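# Seat a three-stud blue brick on the white plate

## Task

Take a blue brick that is three studs long and push it fully down onto the studs of the white plate, in the place the 'shape' reference picture marks as brick 1; when finished, neither hand may be in contact with any brick.

## Robot and tools

Robot: two arms on a table. left_arm carries a left hand and stands on the +y side; right_arm carries a right hand on the -y side. Calibrated bases: left_arm at (-0.006, +0.362, 0) m, right_arm at (-0.052, -0.335, 0) m, each turned only slightly about z. A camera stand sits behind the arms. Cameras: cam_head_left, cam_head_right, cam_high, each 504x504. show_instructions returns the reference images (the shape picture that locates brick 1) and moves nothing.

Frame: everything uses the scene frame. Origin is at table-top height midway between the nominal bases, +x points out over the table, +z up, +y toward left_arm. Arm names do not match image sides. Reported positions can be a few cm wrong, more at long reach.

Hand point: a point fixed to the palm, 0.05 m in front of it and 0.15 m from the wrist face along the fingers. Its +z runs along straightened fingers, +y out of the palm, +x across the palm away from the thumb on the right hand (toward the thumb on the left hand). Straight fingertips extend 0.06-0.07 m past the point and lie 0.06 m behind it along -y. A wrist bracket on the little-finger side can strike objects.

Row layout (28 numbers, each in [-1, 1], always for both arms): left dx, dy, dz, rx, ry, rz; left six hand motors; left force_limit, speed; then the same 14 for the right arm. Motor order: thumb_turn, thumb_bend, index, middle, ring, little. For every motor -1 is open and +1 closed (thumb_turn +1 puts the thumb opposite the fingers). force_limit maps -1..+1 to about 0..10 N fingertip force (0..15 N for the thumb motors). speed rises linearly to full at +0.48 and stays full above. Alternative grasp form: put a, b, c in the first three motor slots and exactly 0 in the other three; (0,0,0) is a fully open hand, a curls index and middle and bends the thumb, b curls ring and little, c swings the thumb in front of the palm. To write a true zero for a single motor use 0.001. There is no 'unchanged' value: to keep a hand as it is, resend the eight hand numbers of its last executed row (before any row has run, use hand_measured plus hand_force_limit and hand_speed). Gentle gripping: close at speed -0.94 or below. Thumb-in-front grips suit objects about 0.035-0.065 m thick.

Pose numbers are offsets, not poses: dx, dy, dz, rx, ry, rz are measured along scene axes from the arm's current Hand target (the last commanded, clipped pose shown in the result), with 1.0 = 0.6 m or 180 degrees; rx, ry, rz form one rotation vector about the hand point. All zeros re-requests the present Hand target. Commanded orientation is clipped to within 40 degrees of the measured one. The hand often rests 1-3 cm (sometimes 5 cm) short, usually low; if so send the missing distance as a further offset.

execute_actions: actions is a list of actions, each 1 to 15 rows, one row per 1/30 s step; a short action repeats its final row to fill 15 steps. Every row in an action counts from the Hand target at that action's start, so repeating an offset keeps moving further. cameras: list of names, ["all"], or []; default shows all only for an empty actions list. An empty actions list is a pure look.

move: target is one 28-number row or up to 15 rows; every row's offsets count from the same starting Hand targets, not from the previous row. speed is top speed in m/s (0.002 to 4.3, default 0.25; rotation up to twice that in rad/s), one number or one per target. blend (m) rounds corners between list targets; 0 stops at each. Paths are straight, end together, take at least 0.5 s and at most 10 s, and do not avoid obstacles or the other arm. Avoid paths passing near an arm's own base. blocking=false returns after about 0.5 s while the move continues. The result adds a move: line with the outcome (done, off_target, moving, held, fault) and limits (paced = pose clipped, held = steps withheld). done means at rest within 10 mm and 2 degrees; neither done nor off_target tells you about contact.

wait: seconds 0 to 10, arms hold their last command. stop: brakes a running move. zoom_image: camera plus region [x0, y0, x1, y1] in pixels of that camera's latest image, at most 504 wide and high. finished_scene: ends the scene irreversibly (scene 1 optional).

Result lines: end_effector_position (m) and end_effector_quat_wxyz per hand, Hand target, joint positions, velocities, torques (include arm weight; friction and offsets blur them), motor temperatures, and per motor hand_measured, hand_stopped_by (moving, target, force, stalled, fault), hand_load_n (positive when pushed open; near 0 after a lost grip), hand_force_limit, hand_speed. A MOTOR HOT line appears at 85 °C; at 100 °C that arm drops for 30-60 s. Stretching, loaded holding and pushing at unreachable poses heat motors.

Avoid: dropping parts or letting anything leave the table, releasing moving parts, fast contacts, hard pushes on fixed or heavy objects, excessive finger loads, any contact between the two arms or one hand gripping the other's fingers. A blocked arm keeps pressing until you command it back past its hand point. Press the brick down with moderate speed and modest overshoot, then open the hand and lift clear.

Each tool is called after "Request:" as a command line: name --argument value for each argument, lists and objects as JSON in quotes; but a table of rows of numbers goes row by row, as --pt "numbers of a row", without its own name.

Reference images:

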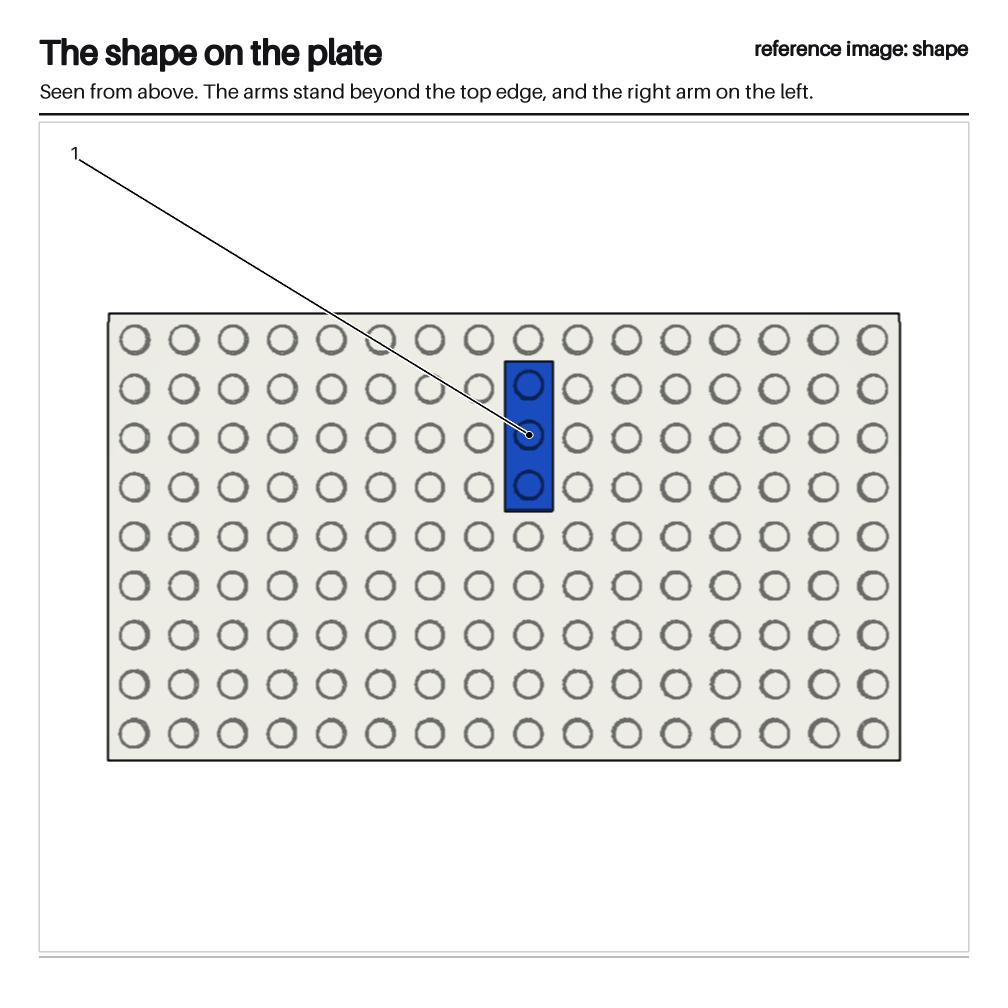

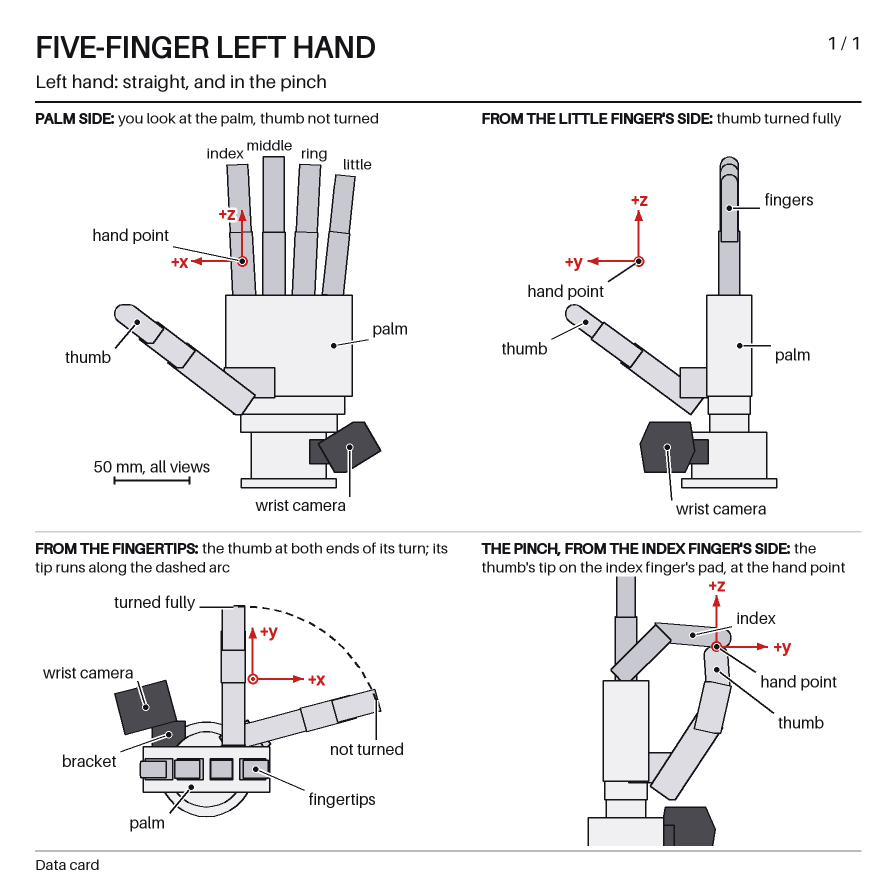

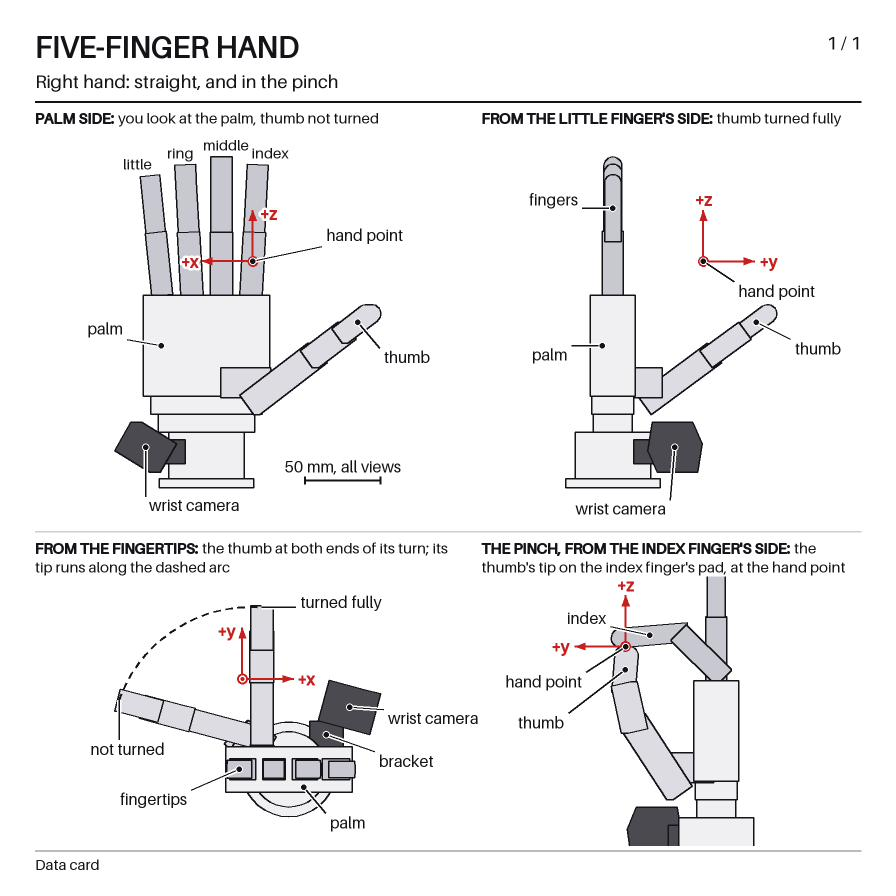

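## Session

Request:
execute_actions --actions '[]'

Scene clock: 0.00 s.
left_arm: end_effector_position=(+0.2030, +0.5440, +0.1685) hand_measured=(-1.000, -1.000, -1.000, -1.000, -1.000, -1.000) hand_load_n=(+0.0, +0.0, +0.0, +0.0, +0.0, +0.0) hand_stopped_by=(target, target, target, target, target, target) hand_force_limit=0.00 hand_speed=-0.80 end_effector_quat_wxyz=(+0.043, -0.269, +0.802, +0.531) | right_arm: end_effector_position=(+0.5268, -0.2032, +0.2667) hand_measured=(-1.000, -1.000, -1.000, -1.000, -1.000, -1.000) hand_load_n=(+0.5, +0.0, +0.0, +0.0, +0.0, +0.0) hand_stopped_by=(target, target, target, target, target, target) hand_force_limit=0.00 hand_speed=-0.80 end_effector_quat_wxyz=(-0.177, +0.832, -0.460, +0.253)
Joint positions: left_arm=[-0.012 1.428 0.767 -1.337 -1.077 0.69] | right_arm=[0.262 1.624 1.673 -0.996 0.077 -0.35]
Joint velocities: within noise
Joint torques (N m): no reading
Motor temperatures (°C): left_arm=[30 32 30 30 28 31] | right_arm=[34 36 31 27 31 31]
Heat: left arm: hottest shoulder 32 °C; right arm: hottest shoulder 36 °C.
Hand target: left_arm +0.2098, +0.5442, +0.1726; +0.051, -0.274, +0.802, +0.529 | right_arm +0.5339, -0.2015, +0.2877; -0.191, +0.826, -0.458, +0.269

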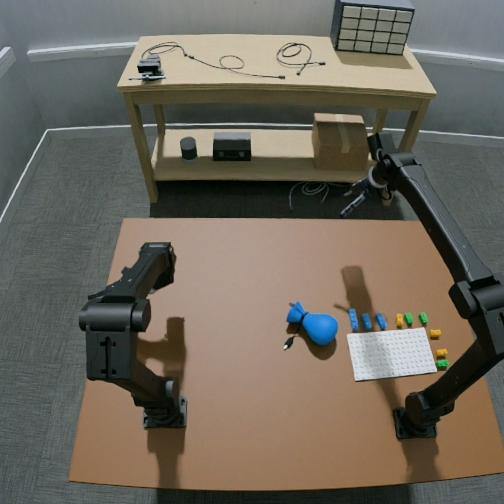

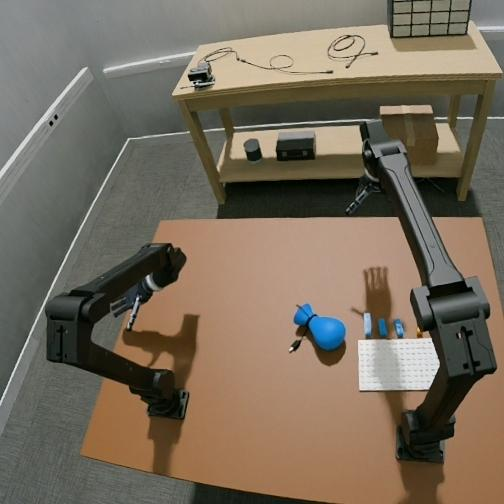

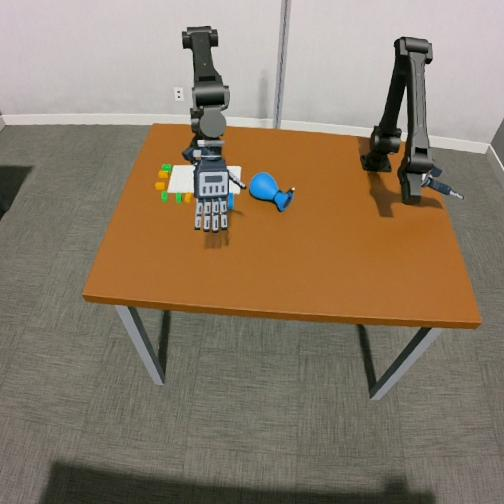

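Request:
zoom_image --camera "cam_head_left" --region '[270, 280, 470, 400]'

Request:
zoom_image --camera "cam_head_right" --region '[280, 280, 480, 410]'

Request:
zoom_image --camera "cam_high" --region '[130, 130, 310, 250]'

Scaled by 2.520.

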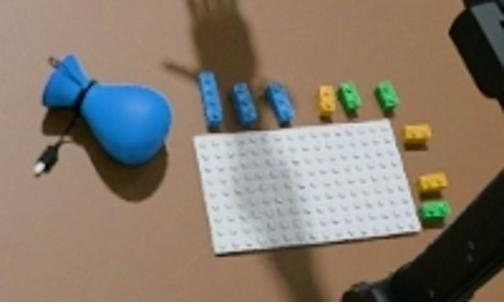

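Scaled by 2.520.

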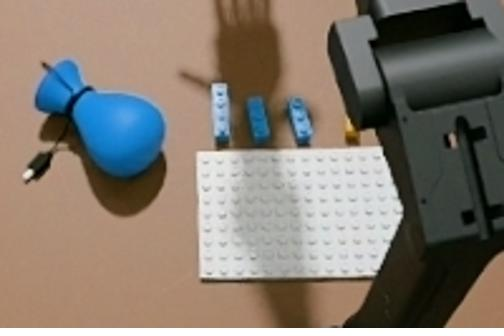

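Scaled by 2.800.

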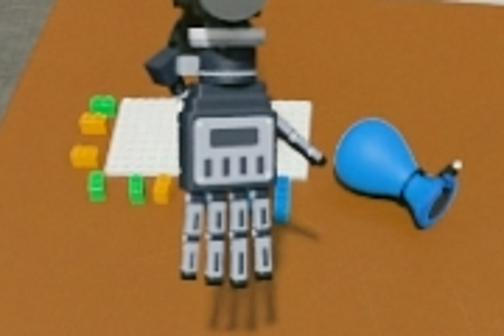

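Request:
zoom_image --camera "cam_head_left" --region '[335, 300, 455, 390]'

Request:
zoom_image --camera "cam_head_left" --region '[340, 300, 400, 345]'

Request:
zoom_image --camera "cam_head_right" --region '[350, 300, 430, 360]'

Scaled by 4.200.

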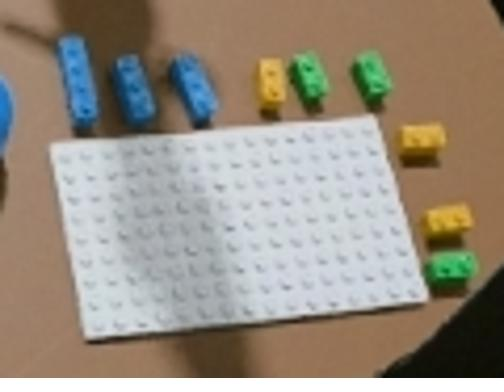

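Scaled by 8.400.

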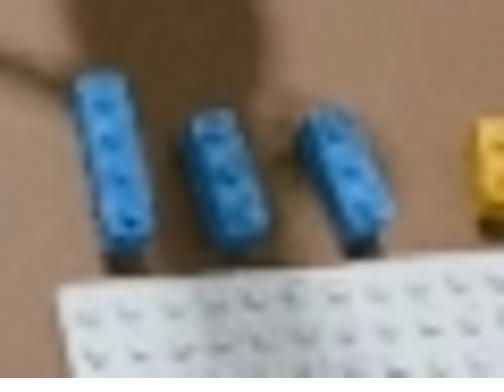

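Scaled by 6.300.

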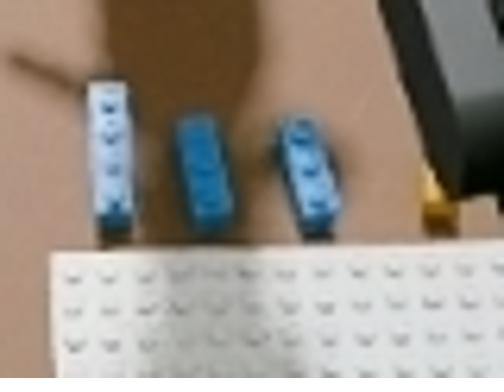

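Request:
move --target '[0.0437, -0.527, 0.179, 0, 0, -0.389, 0, 0, 0, 0, 0, 0, 0, -0.5, -0.25, -0.8667, 0.1, 0, 0, -0.32, 0, 0, 0, 0, 0, 0, 0, -0.5]' --speed 0.3 --cameras '["all"]'

Scene clock: 244.33 s.
left_arm: end_effector_position=(+0.2310, +0.2437, +0.2685) hand_measured=(-1.000, -1.000, -1.000, -1.000, -1.000, -1.000) hand_load_n=(+0.0, +0.0, +0.0, +0.0, +0.0, +0.0) hand_stopped_by=(target, target, target, target, target, target) hand_force_limit=0.00 hand_speed=-0.50 end_effector_quat_wxyz=(+0.329, +0.241, +0.808, +0.424) | right_arm: end_effector_position=(+0.3760, -0.7130, +0.3202) hand_measured=(-1.000, -1.000, -1.000, -1.000, -1.000, -1.000) hand_load_n=(+0.0, +0.0, +0.0, +0.0, +0.0, +0.0) hand_stopped_by=(target, target, target, target, target, target) hand_force_limit=0.00 hand_speed=-0.50 end_effector_quat_wxyz=(+0.030, -0.515, +0.800, -0.306)
Joint positions: left_arm=[-1.228 1.259 0.894 -1.683 -1.074 0.671] | right_arm=[-0.676 1.585 1.769 -1.14 0.117 -0.312]
Joint torques (N m): left_arm=[-1.61 -6.59 10.59 0.13 -0.71 0.07] | right_arm=[0.32 -13.63 15.66 1.51 -0.01 -0.02]
Motor temperatures (°C): left_arm=[30 32 36 29 29 28] | right_arm=[31 37 42 28 29 28]
Heat: left arm: hottest elbow 36 °C; right arm: hottest elbow 42 °C.
Hand target: left_arm +0.2360, +0.2280, +0.2799; +0.345, +0.235, +0.814, +0.404 | right_arm +0.3839, -0.7215, +0.3475; +0.038, -0.503, +0.799, -0.328
Off the commanded pose: left_arm 0.020 m, 3 deg | right_arm 0.030 m, 3 deg.
move: off_target (left_arm, right_arm)

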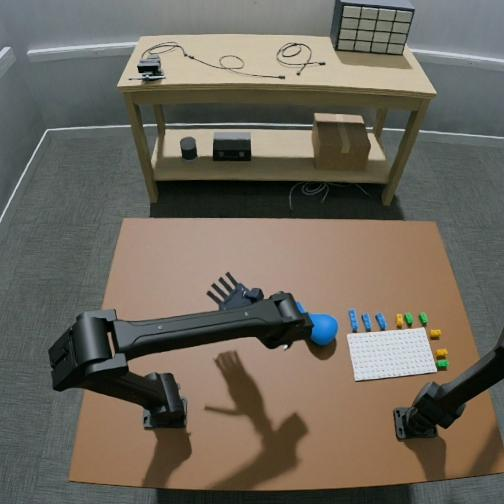

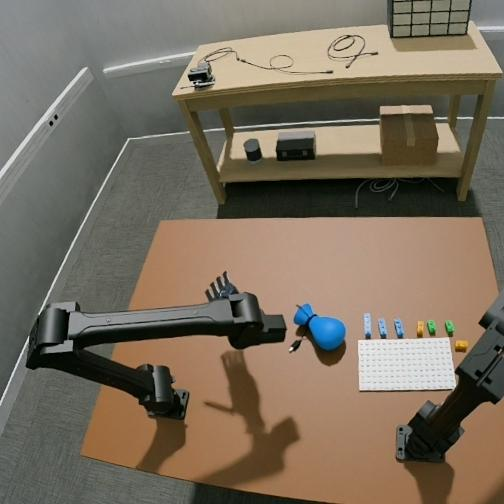

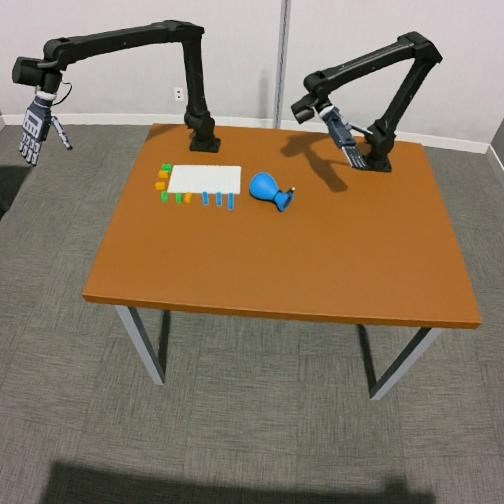

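Request:
zoom_image --camera "cam_head_right" --region '[345, 305, 475, 400]'

Request:
zoom_image --camera "cam_head_left" --region '[335, 300, 455, 390]'

Request:
zoom_image --camera "cam_high" --region '[145, 150, 255, 220]'

Scaled by 3.877.

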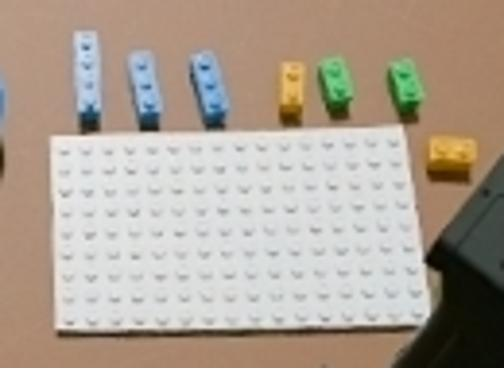

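Scaled by 4.200.

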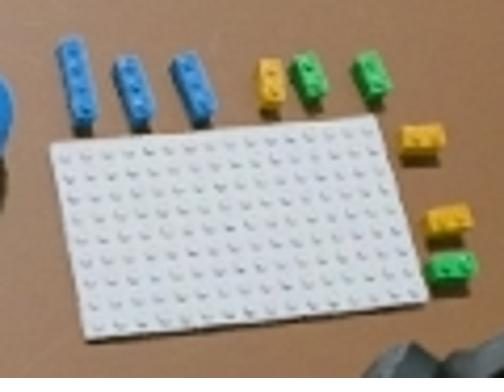

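Scaled by 4.582.

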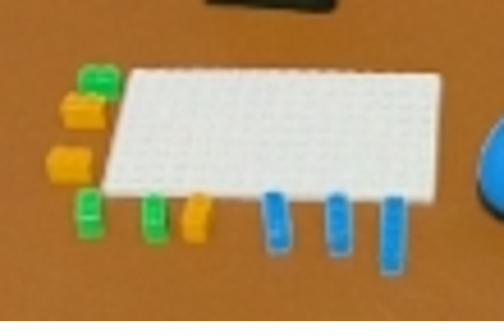

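Request:
zoom_image --camera "cam_head_right" --region '[360, 310, 415, 345]'

Request:
zoom_image --camera "cam_head_left" --region '[345, 305, 400, 340]'

Request:
zoom_image --camera "cam_high" --region '[180, 185, 240, 215]'

Scaled by 9.164.

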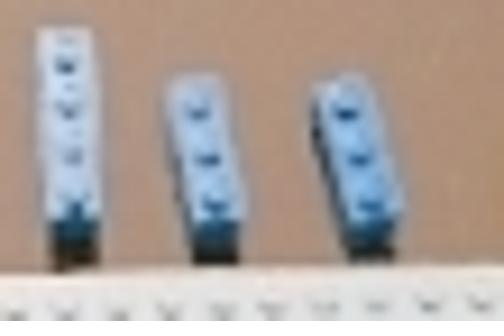

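Scaled by 9.164.

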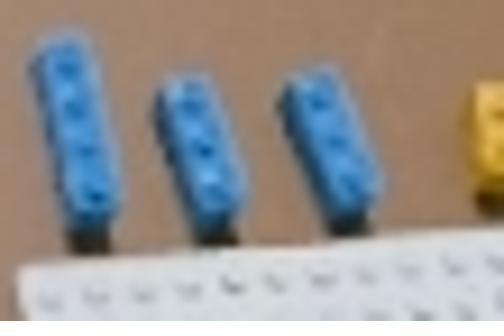

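Scaled by 8.400.

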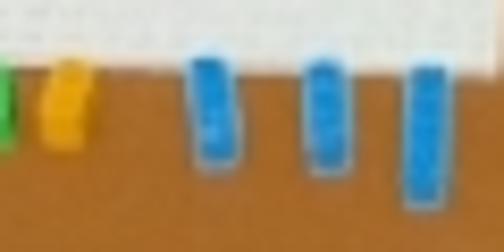

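Request:
move --pt "0.0 -0.463 0.083 -0.284 0.121 0.051 1 -0.65 0.0 0.001 1 1 -0.2 -0.2 0 0 0 0 0 0 0 0 0 0 0 0 0 -0.5" --pt "-0.013 -0.872 -0.2 -0.567 0.242 0.102 1 -0.65 0.0 0.001 1 1 -0.2 -0.2 0 0 0 0 0 0 0 0 0 0 0 0 0 -0.5" --speed 0.3 --blend 0.08 --cameras '["all"]'

Scene clock: 342.77 s.
left_arm: end_effector_position=(+0.2199, -0.2923, +0.1602) hand_measured=(+1.000, -0.650, +0.000, +0.000, +1.000, +1.000) hand_load_n=(+0.5, +0.0, +0.0, +0.0, +0.0, +0.0) hand_stopped_by=(target, target, target, target, target, target) hand_force_limit=-0.20 hand_speed=-0.20 end_effector_quat_wxyz=(+0.052, -0.101, +0.905, -0.411) | right_arm: end_effector_position=(+0.3760, -0.7130, +0.3202) hand_measured=(-1.000, -1.000, -1.000, -1.000, -1.000, -1.000) hand_load_n=(+0.0, +0.0, +0.0, +0.0, +0.0, +0.0) hand_stopped_by=(target, target, target, target, target, target) hand_force_limit=0.00 hand_speed=-0.50 end_effector_quat_wxyz=(+0.030, -0.515, +0.800, -0.306)
Joint positions: left_arm=[-1.204 1.78 1.504 -0.446 0.124 0.124] | right_arm=[-0.676 1.585 1.769 -1.14 0.117 -0.312]
Joint torques (N m): left_arm=[0.26 -17.03 8.95 2.7 0.15 -0.16] | right_arm=[0.15 -13.33 15.73 1.43 -0.01 -0.03]
Heat: left arm: hottest elbow 39 °C; right arm: hottest elbow 45 °C.
Hand target: left_arm +0.2282, -0.2952, +0.1599; +0.053, -0.110, +0.900, -0.418 | right_arm +0.3839, -0.7215, +0.3475; +0.038, -0.503, +0.799, -0.328
Off the commanded pose: left_arm 0.009 m, 1 deg | right_arm 0.030 m, 3 deg.
move: off_target (right_arm)

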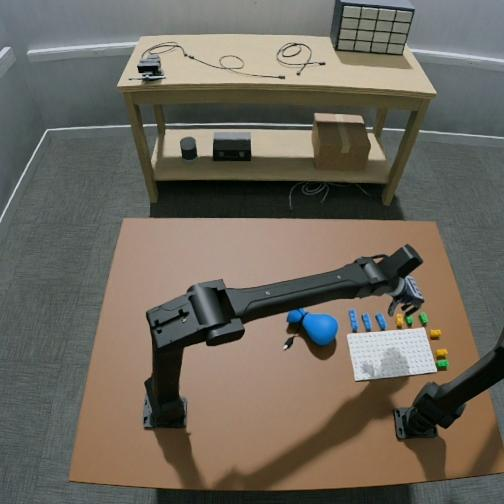

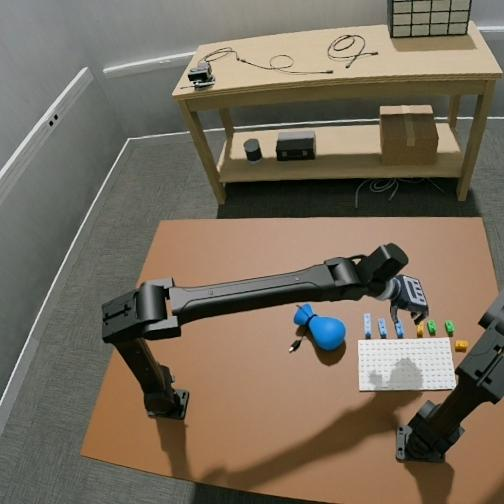

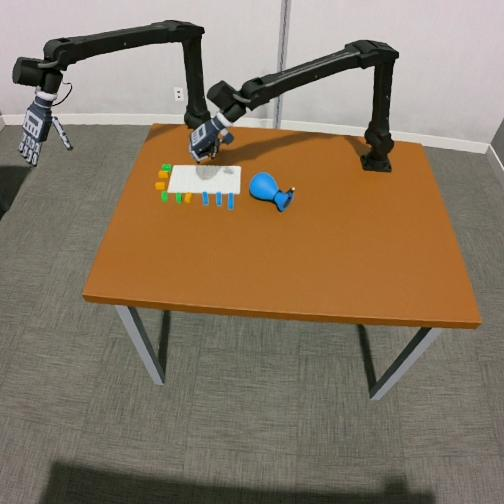

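Request:
zoom_image --camera "cam_head_right" --region '[350, 260, 450, 340]'

Request:
zoom_image --camera "cam_head_left" --region '[345, 260, 445, 340]'

Request:
zoom_image --camera "cam_high" --region '[160, 120, 250, 210]'

Scaled by 5.040.

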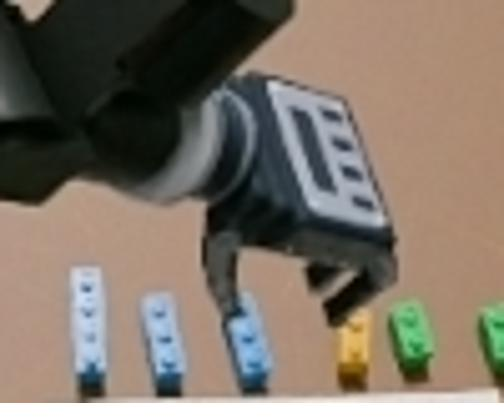

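Scaled by 5.040.

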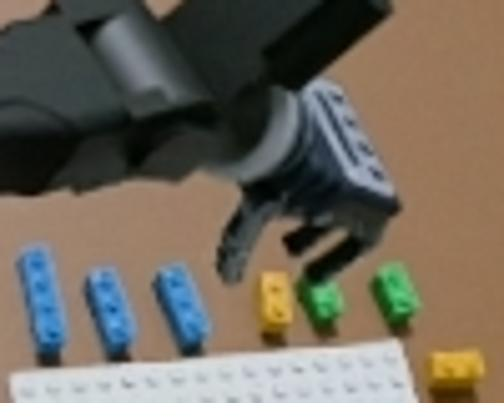

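Scaled by 5.600.

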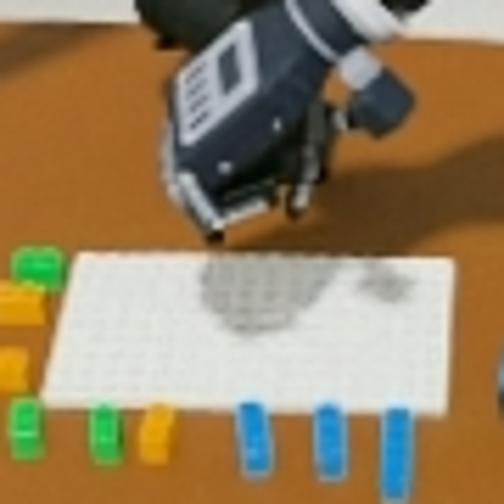

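Request:
move --target '[0.0225, 0.0117, -0.14, 0, 0, 0, 1, -0.65, 0.0, 0.001, 1, 1, -0.2, -0.2, 0, 0, 0, 0, 0, 0, 0, 0, 0, 0, 0, 0, 0, -0.5]' --speed 0.15 --cameras '["all"]'

Request:
zoom_image --camera "cam_head_left" --region '[360, 290, 410, 340]'

Request:
zoom_image --camera "cam_head_right" --region '[375, 295, 425, 345]'

Request:
zoom_image --camera "cam_high" --region '[180, 150, 240, 210]'

Scene clock: 371.13 s.
left_arm: end_effector_position=(+0.2331, -0.2845, +0.0739) hand_measured=(+1.000, -0.650, +0.000, +0.000, +1.000, +1.000) hand_load_n=(+0.0, +0.0, +0.0, +0.0, +0.0, +0.0) hand_stopped_by=(target, target, target, target, target, target) hand_force_limit=-0.20 hand_speed=-0.20 end_effector_quat_wxyz=(+0.048, -0.110, +0.905, -0.409) | right_arm: end_effector_position=(+0.3760, -0.7130, +0.3202) hand_measured=(-1.000, -1.000, -1.000, -1.000, -1.000, -1.000) hand_load_n=(+0.0, -0.5, +0.0, +0.0, +0.0, +0.0) hand_stopped_by=(target, target, target, target, target, target) hand_force_limit=0.00 hand_speed=-0.50 end_effector_quat_wxyz=(+0.030, -0.515, +0.800, -0.306)
Joint positions: left_arm=[-1.177 1.861 1.379 -0.248 0.143 0.123] | right_arm=[-0.676 1.585 1.769 -1.14 0.117 -0.312]
Joint torques (N m): left_arm=[-0.15 -17.61 8.58 2.73 0.19 -0.01] | right_arm=[0.15 -13.68 15.73 1.52 -0.07 -0.01]
Heat: left arm: hottest elbow 40 °C; right arm: hottest elbow 46 °C.
Hand target: left_arm +0.2418, -0.2881, +0.0760; +0.053, -0.110, +0.900, -0.418 | right_arm +0.3839, -0.7215, +0.3475; +0.038, -0.503, +0.799, -0.328
Off the commanded pose: left_arm 0.010 m, 1 deg | right_arm 0.030 m, 3 deg.
move: off_target (right_arm)

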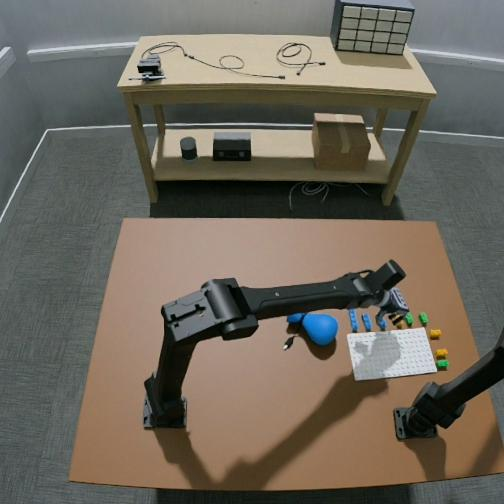

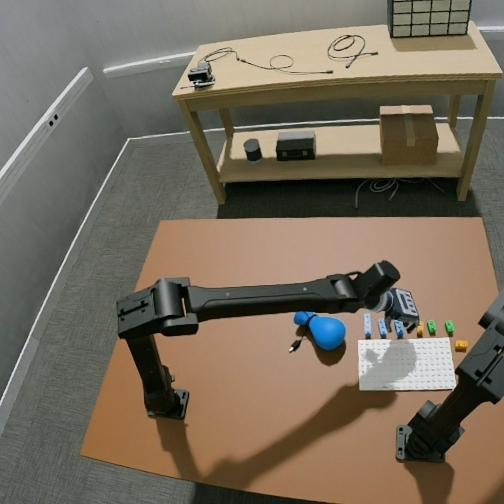

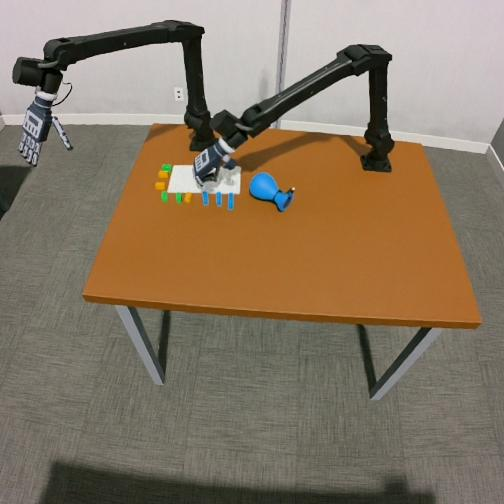

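Scaled by 10.080.

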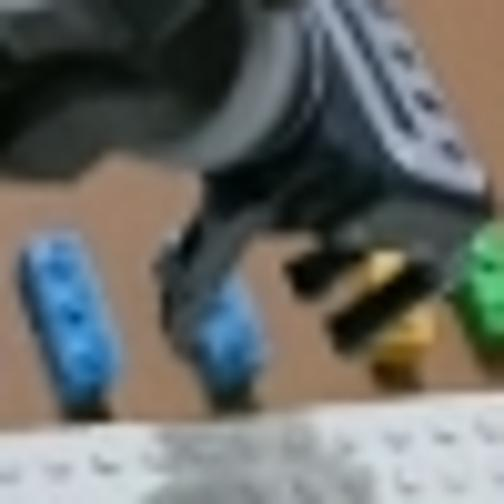

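Scaled by 10.080.

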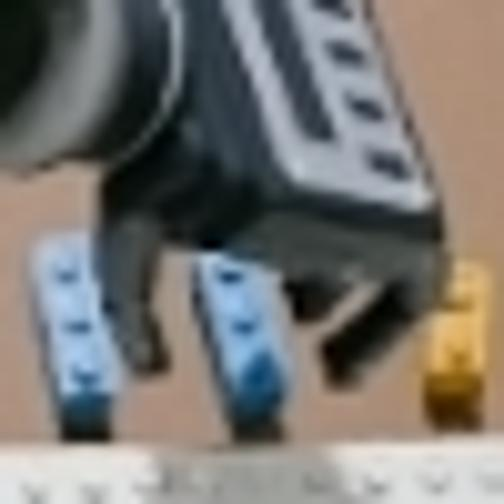

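Scaled by 8.400.

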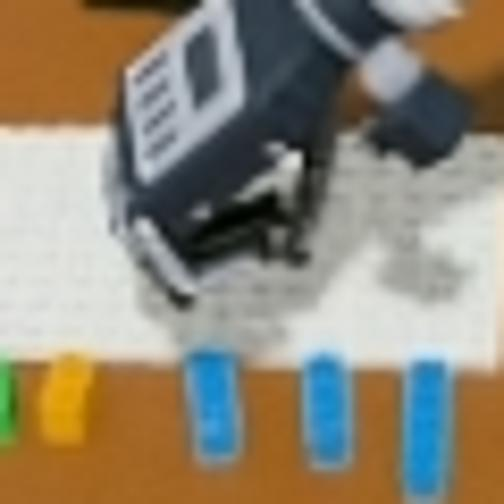

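Request:
move --target '[0.02, -0.01, -0.038, 0, 0, 0, 1, -0.65, 0.0, 0.001, 1, 1, -0.2, -0.2, 0, 0, 0, 0, 0, 0, 0, 0, 0, 0, 0, 0, 0, -0.5]' --speed 0.1 --cameras '["all"]'

Request:
zoom_image --camera "cam_head_left" --region '[360, 295, 410, 345]'

Request:
zoom_image --camera "cam_head_right" --region '[375, 295, 425, 345]'

Request:
zoom_image --camera "cam_high" --region '[180, 150, 240, 210]'

Scene clock: 390.03 s.
left_arm: end_effector_position=(+0.2416, -0.2867, +0.0482) hand_measured=(+1.000, -0.650, +0.000, +0.000, +1.000, +1.000) hand_load_n=(+0.0, +0.0, +0.0, +0.5, +0.0, +0.0) hand_stopped_by=(target, target, target, target, target, target) hand_force_limit=-0.20 hand_speed=-0.20 end_effector_quat_wxyz=(+0.045, -0.113, +0.906, -0.406) | right_arm: end_effector_position=(+0.3760, -0.7130, +0.3202) hand_measured=(-1.000, -1.000, -1.000, -1.000, -1.000, -1.000) hand_load_n=(+0.0, +0.0, +0.0, +0.0, +0.0, +0.0) hand_stopped_by=(target, target, target, target, target, target) hand_force_limit=0.00 hand_speed=-0.50 end_effector_quat_wxyz=(+0.030, -0.515, +0.800, -0.306)
Joint positions: left_arm=[-1.165 1.909 1.379 -0.21 0.153 0.125] | right_arm=[-0.676 1.585 1.769 -1.14 0.117 -0.312]
Joint torques (N m): left_arm=[0.5 -17.85 9.39 2.7 0.19 0.05] | right_arm=[0.5 -13.86 15.66 1.48 -0.03 -0.04]
Motor temperatures (°C): left_arm=[30 35 41 29 28 28] | right_arm=[30 37 46 27 29 28]
Heat: left arm: hottest elbow 41 °C; right arm: hottest elbow 46 °C.
Hand target: left_arm +0.2536, -0.2943, +0.0532; +0.053, -0.110, +0.900, -0.419 | right_arm +0.3839, -0.7215, +0.3475; +0.038, -0.503, +0.799, -0.328
Off the commanded pose: left_arm 0.015 m, 2 deg | right_arm 0.030 m, 3 deg.
move: off_target (left_arm, right_arm)

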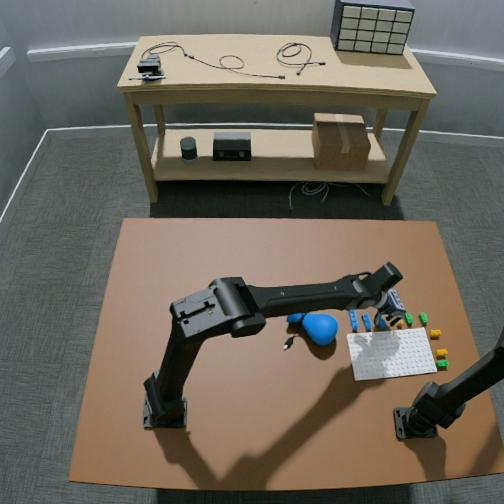

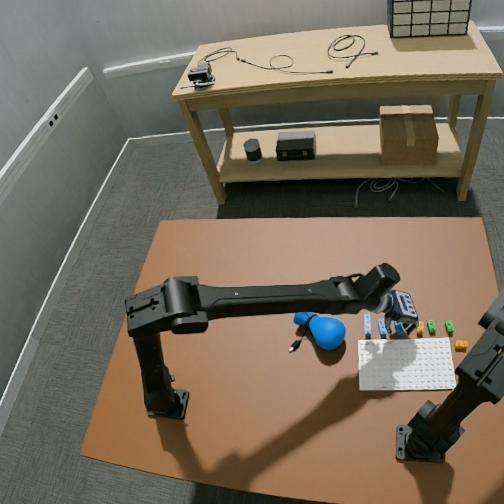

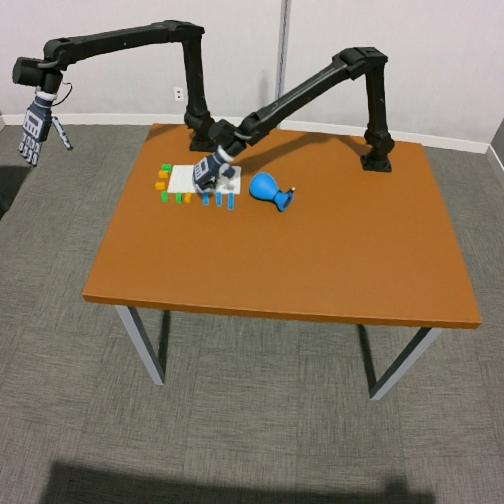

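Scaled by 10.080.

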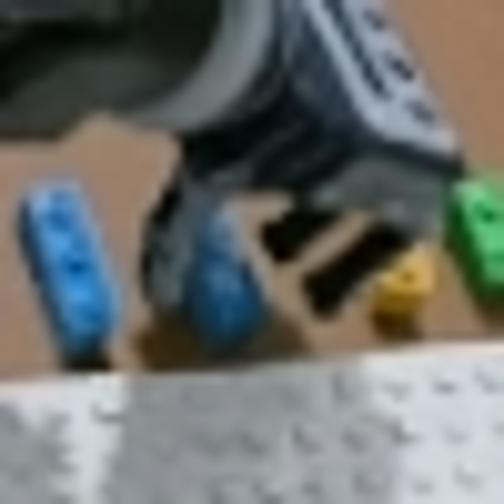

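Scaled by 10.080.

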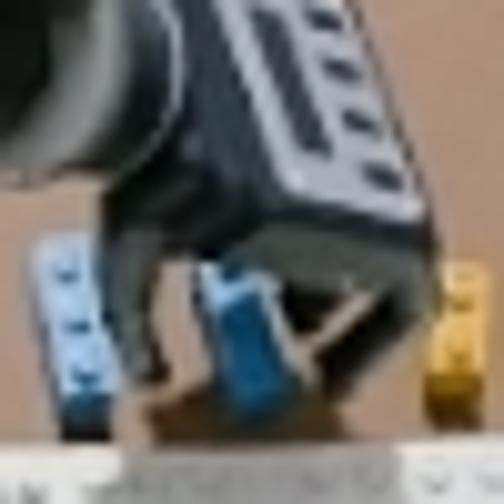

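Scaled by 8.400.

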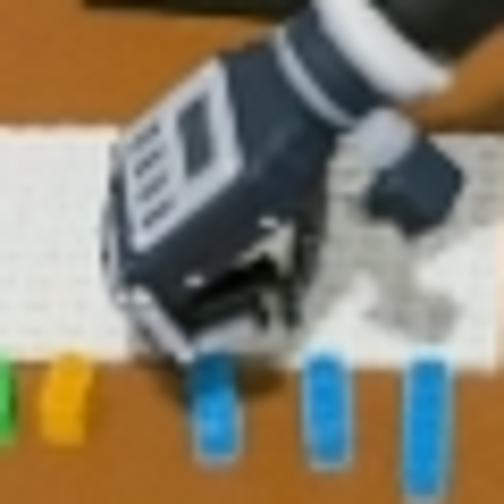

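Request:
move --target '[0.0207, -0.0045, -0.037, 0, 0, 0, 1, -0.65, 0.0, 0.06, 1, 1, -0.2, -0.6, 0, 0, 0, 0, 0, 0, 0, 0, 0, 0, 0, 0, 0, -0.5]' --speed 0.06 --cameras '["all"]'

Request:
zoom_image --camera "cam_head_left" --region '[360, 295, 410, 345]'

Request:
zoom_image --camera "cam_head_right" --region '[375, 295, 425, 345]'

Request:
zoom_image --camera "cam_high" --region '[180, 150, 240, 210]'

Scene clock: 420.97 s.
left_arm: end_effector_position=(+0.2527, -0.2860, +0.0231) hand_measured=(+1.000, -0.650, +0.000, +0.060, +1.000, +1.000) hand_load_n=(+0.0, +0.0, +0.0, +0.0, +0.0, +0.5) hand_stopped_by=(target, target, target, target, target, target) hand_force_limit=-0.20 hand_speed=-0.60 end_effector_quat_wxyz=(+0.044, -0.114, +0.907, -0.403) | right_arm: end_effector_position=(+0.3760, -0.7130, +0.3202) hand_measured=(-1.000, -1.000, -1.000, -1.000, -1.000, -1.000) hand_load_n=(+0.0, +0.0, +0.0, +0.0, +0.0, +0.0) hand_stopped_by=(target, target, target, target, target, target) hand_force_limit=0.00 hand_speed=-0.50 end_effector_quat_wxyz=(+0.030, -0.515, +0.800, -0.306)
Joint positions: left_arm=[-1.147 1.955 1.379 -0.173 0.165 0.136] | right_arm=[-0.676 1.585 1.769 -1.14 0.117 -0.312]
Joint torques (N m): left_arm=[0.32 -17.9 9.78 2.69 0.2 0.06] | right_arm=[-0.09 -13.27 15.56 1.33 -0.02 0]
Heat: left arm: hottest elbow 41 °C; right arm: hottest elbow 47 °C.
Hand target: left_arm +0.2662, -0.2968, +0.0308; +0.053, -0.110, +0.900, -0.418 | right_arm +0.3839, -0.7215, +0.3475; +0.038, -0.503, +0.799, -0.328
Off the commanded pose: left_arm 0.019 m, 2 deg | right_arm 0.030 m, 3 deg.
move: off_target (left_arm, right_arm)

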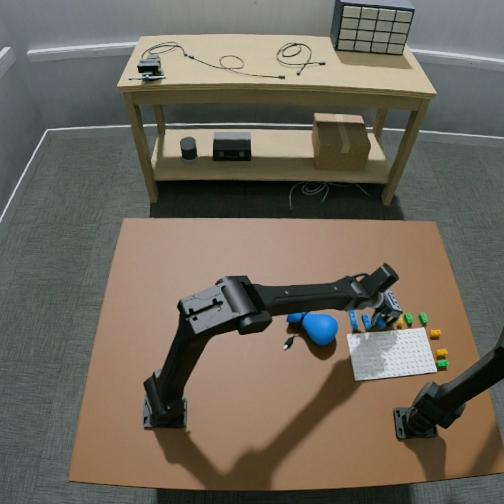

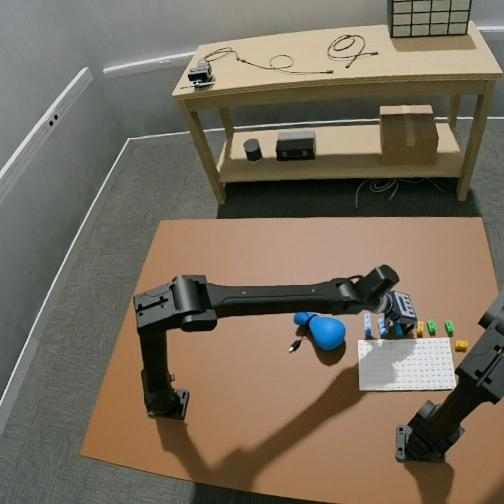

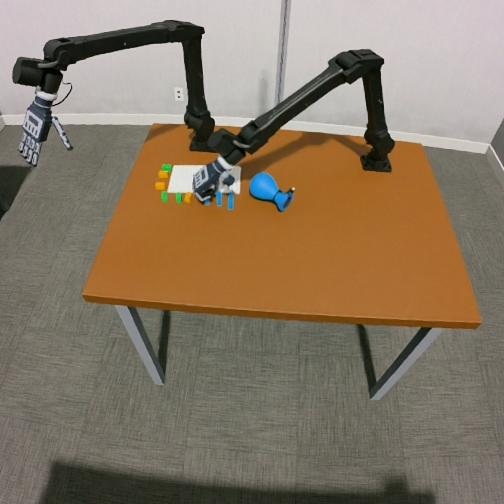

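Scaled by 10.080.

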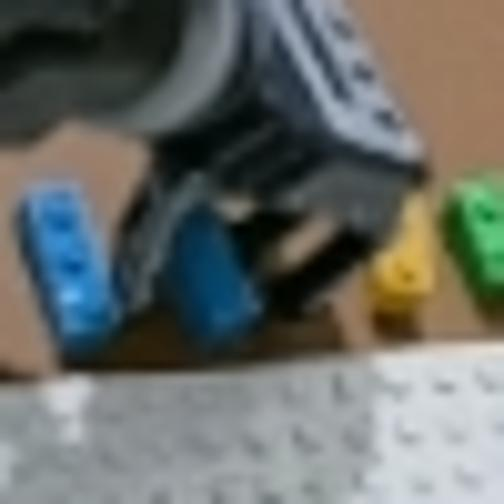

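Scaled by 10.080.

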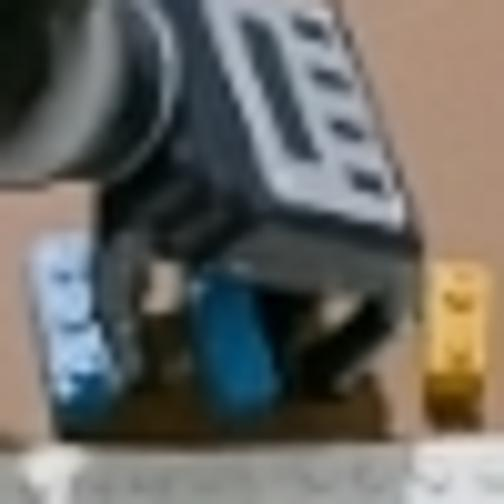

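Scaled by 8.400.

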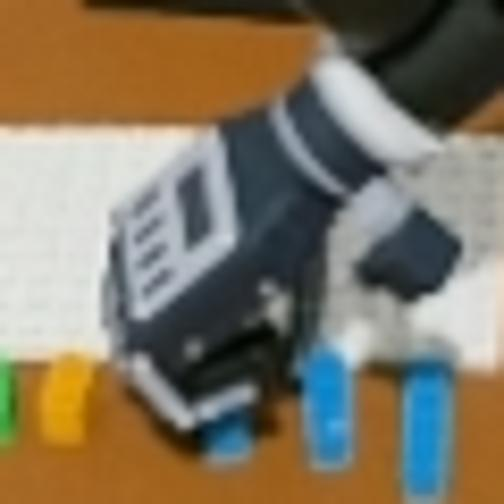

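Request:
move --target '[0, 0, 0, 0, 0, 0, 1, -0.25, 0.4, 0.4, 1, 1, -0.3, -0.93, 0, 0, 0, 0, 0, 0, 0, 0, 0, 0, 0, 0, 0, -0.5]' --speed 0.06 --cameras '["all"]'

Request:
zoom_image --camera "cam_head_left" --region '[360, 295, 410, 345]'

Request:
zoom_image --camera "cam_head_right" --region '[375, 295, 425, 345]'

Scene clock: 437.07 s.
left_arm: end_effector_position=(+0.2527, -0.2860, +0.0231) hand_measured=(+1.000, -0.558, +0.400, +0.242, +1.000, +1.000) hand_load_n=(+1.0, +5.5, +0.5, +3.0, +0.0, +0.0) hand_stopped_by=(target, force, target, force, target, target) hand_force_limit=-0.30 hand_speed=-0.93 end_effector_quat_wxyz=(+0.044, -0.114, +0.907, -0.403) | right_arm: end_effector_position=(+0.3760, -0.7130, +0.3202) hand_measured=(-1.000, -1.000, -1.000, -1.000, -1.000, -1.000) hand_load_n=(+0.0, +0.0, +0.0, +0.0, +0.0, +0.0) hand_stopped_by=(target, target, target, target, target, target) hand_force_limit=0.00 hand_speed=-0.50 end_effector_quat_wxyz=(+0.030, -0.515, +0.800, -0.306)
Joint positions: left_arm=[-1.147 1.955 1.379 -0.173 0.166 0.136] | right_arm=[-0.676 1.585 1.769 -1.14 0.117 -0.312]
Joint torques (N m): left_arm=[0.15 -17.9 9.77 2.69 0.2 0.05] | right_arm=[0.15 -13.51 15.79 1.7 -0.02 -0.03]
Heat: left arm: hottest elbow 42 °C; right arm: hottest elbow 47 °C.
Hand target: left_arm +0.2661, -0.2968, +0.0308; +0.053, -0.110, +0.900, -0.418 | right_arm +0.3839, -0.7215, +0.3475; +0.038, -0.503, +0.799, -0.328
Off the commanded pose: left_arm 0.019 m, 2 deg | right_arm 0.030 m, 3 deg.
move: off_target (left_arm, right_arm)

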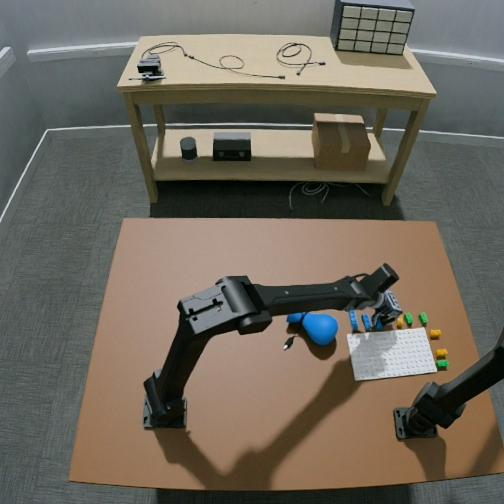

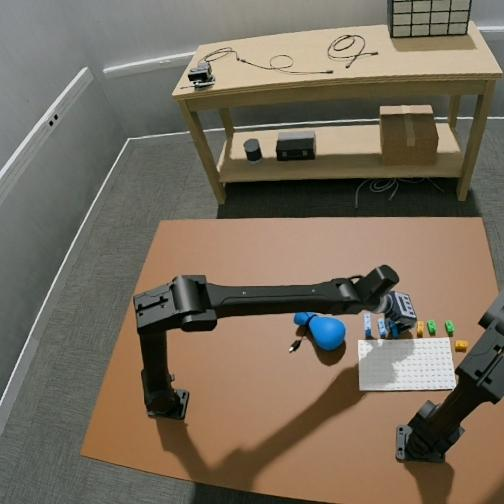

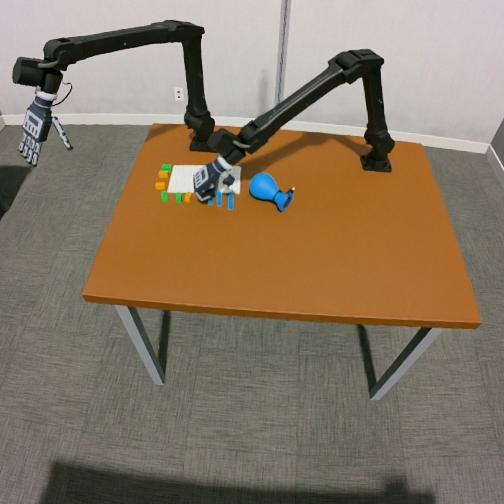

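Scaled by 10.080.

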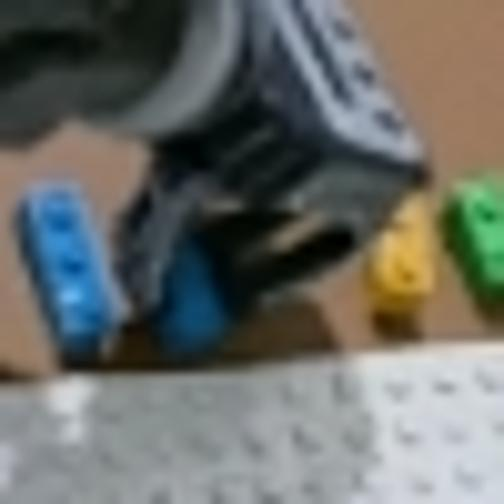

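Scaled by 10.080.

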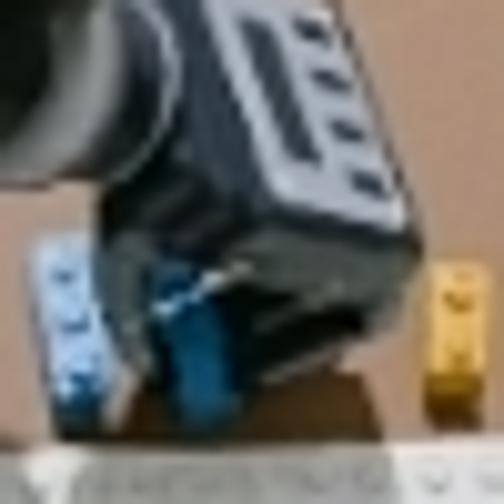

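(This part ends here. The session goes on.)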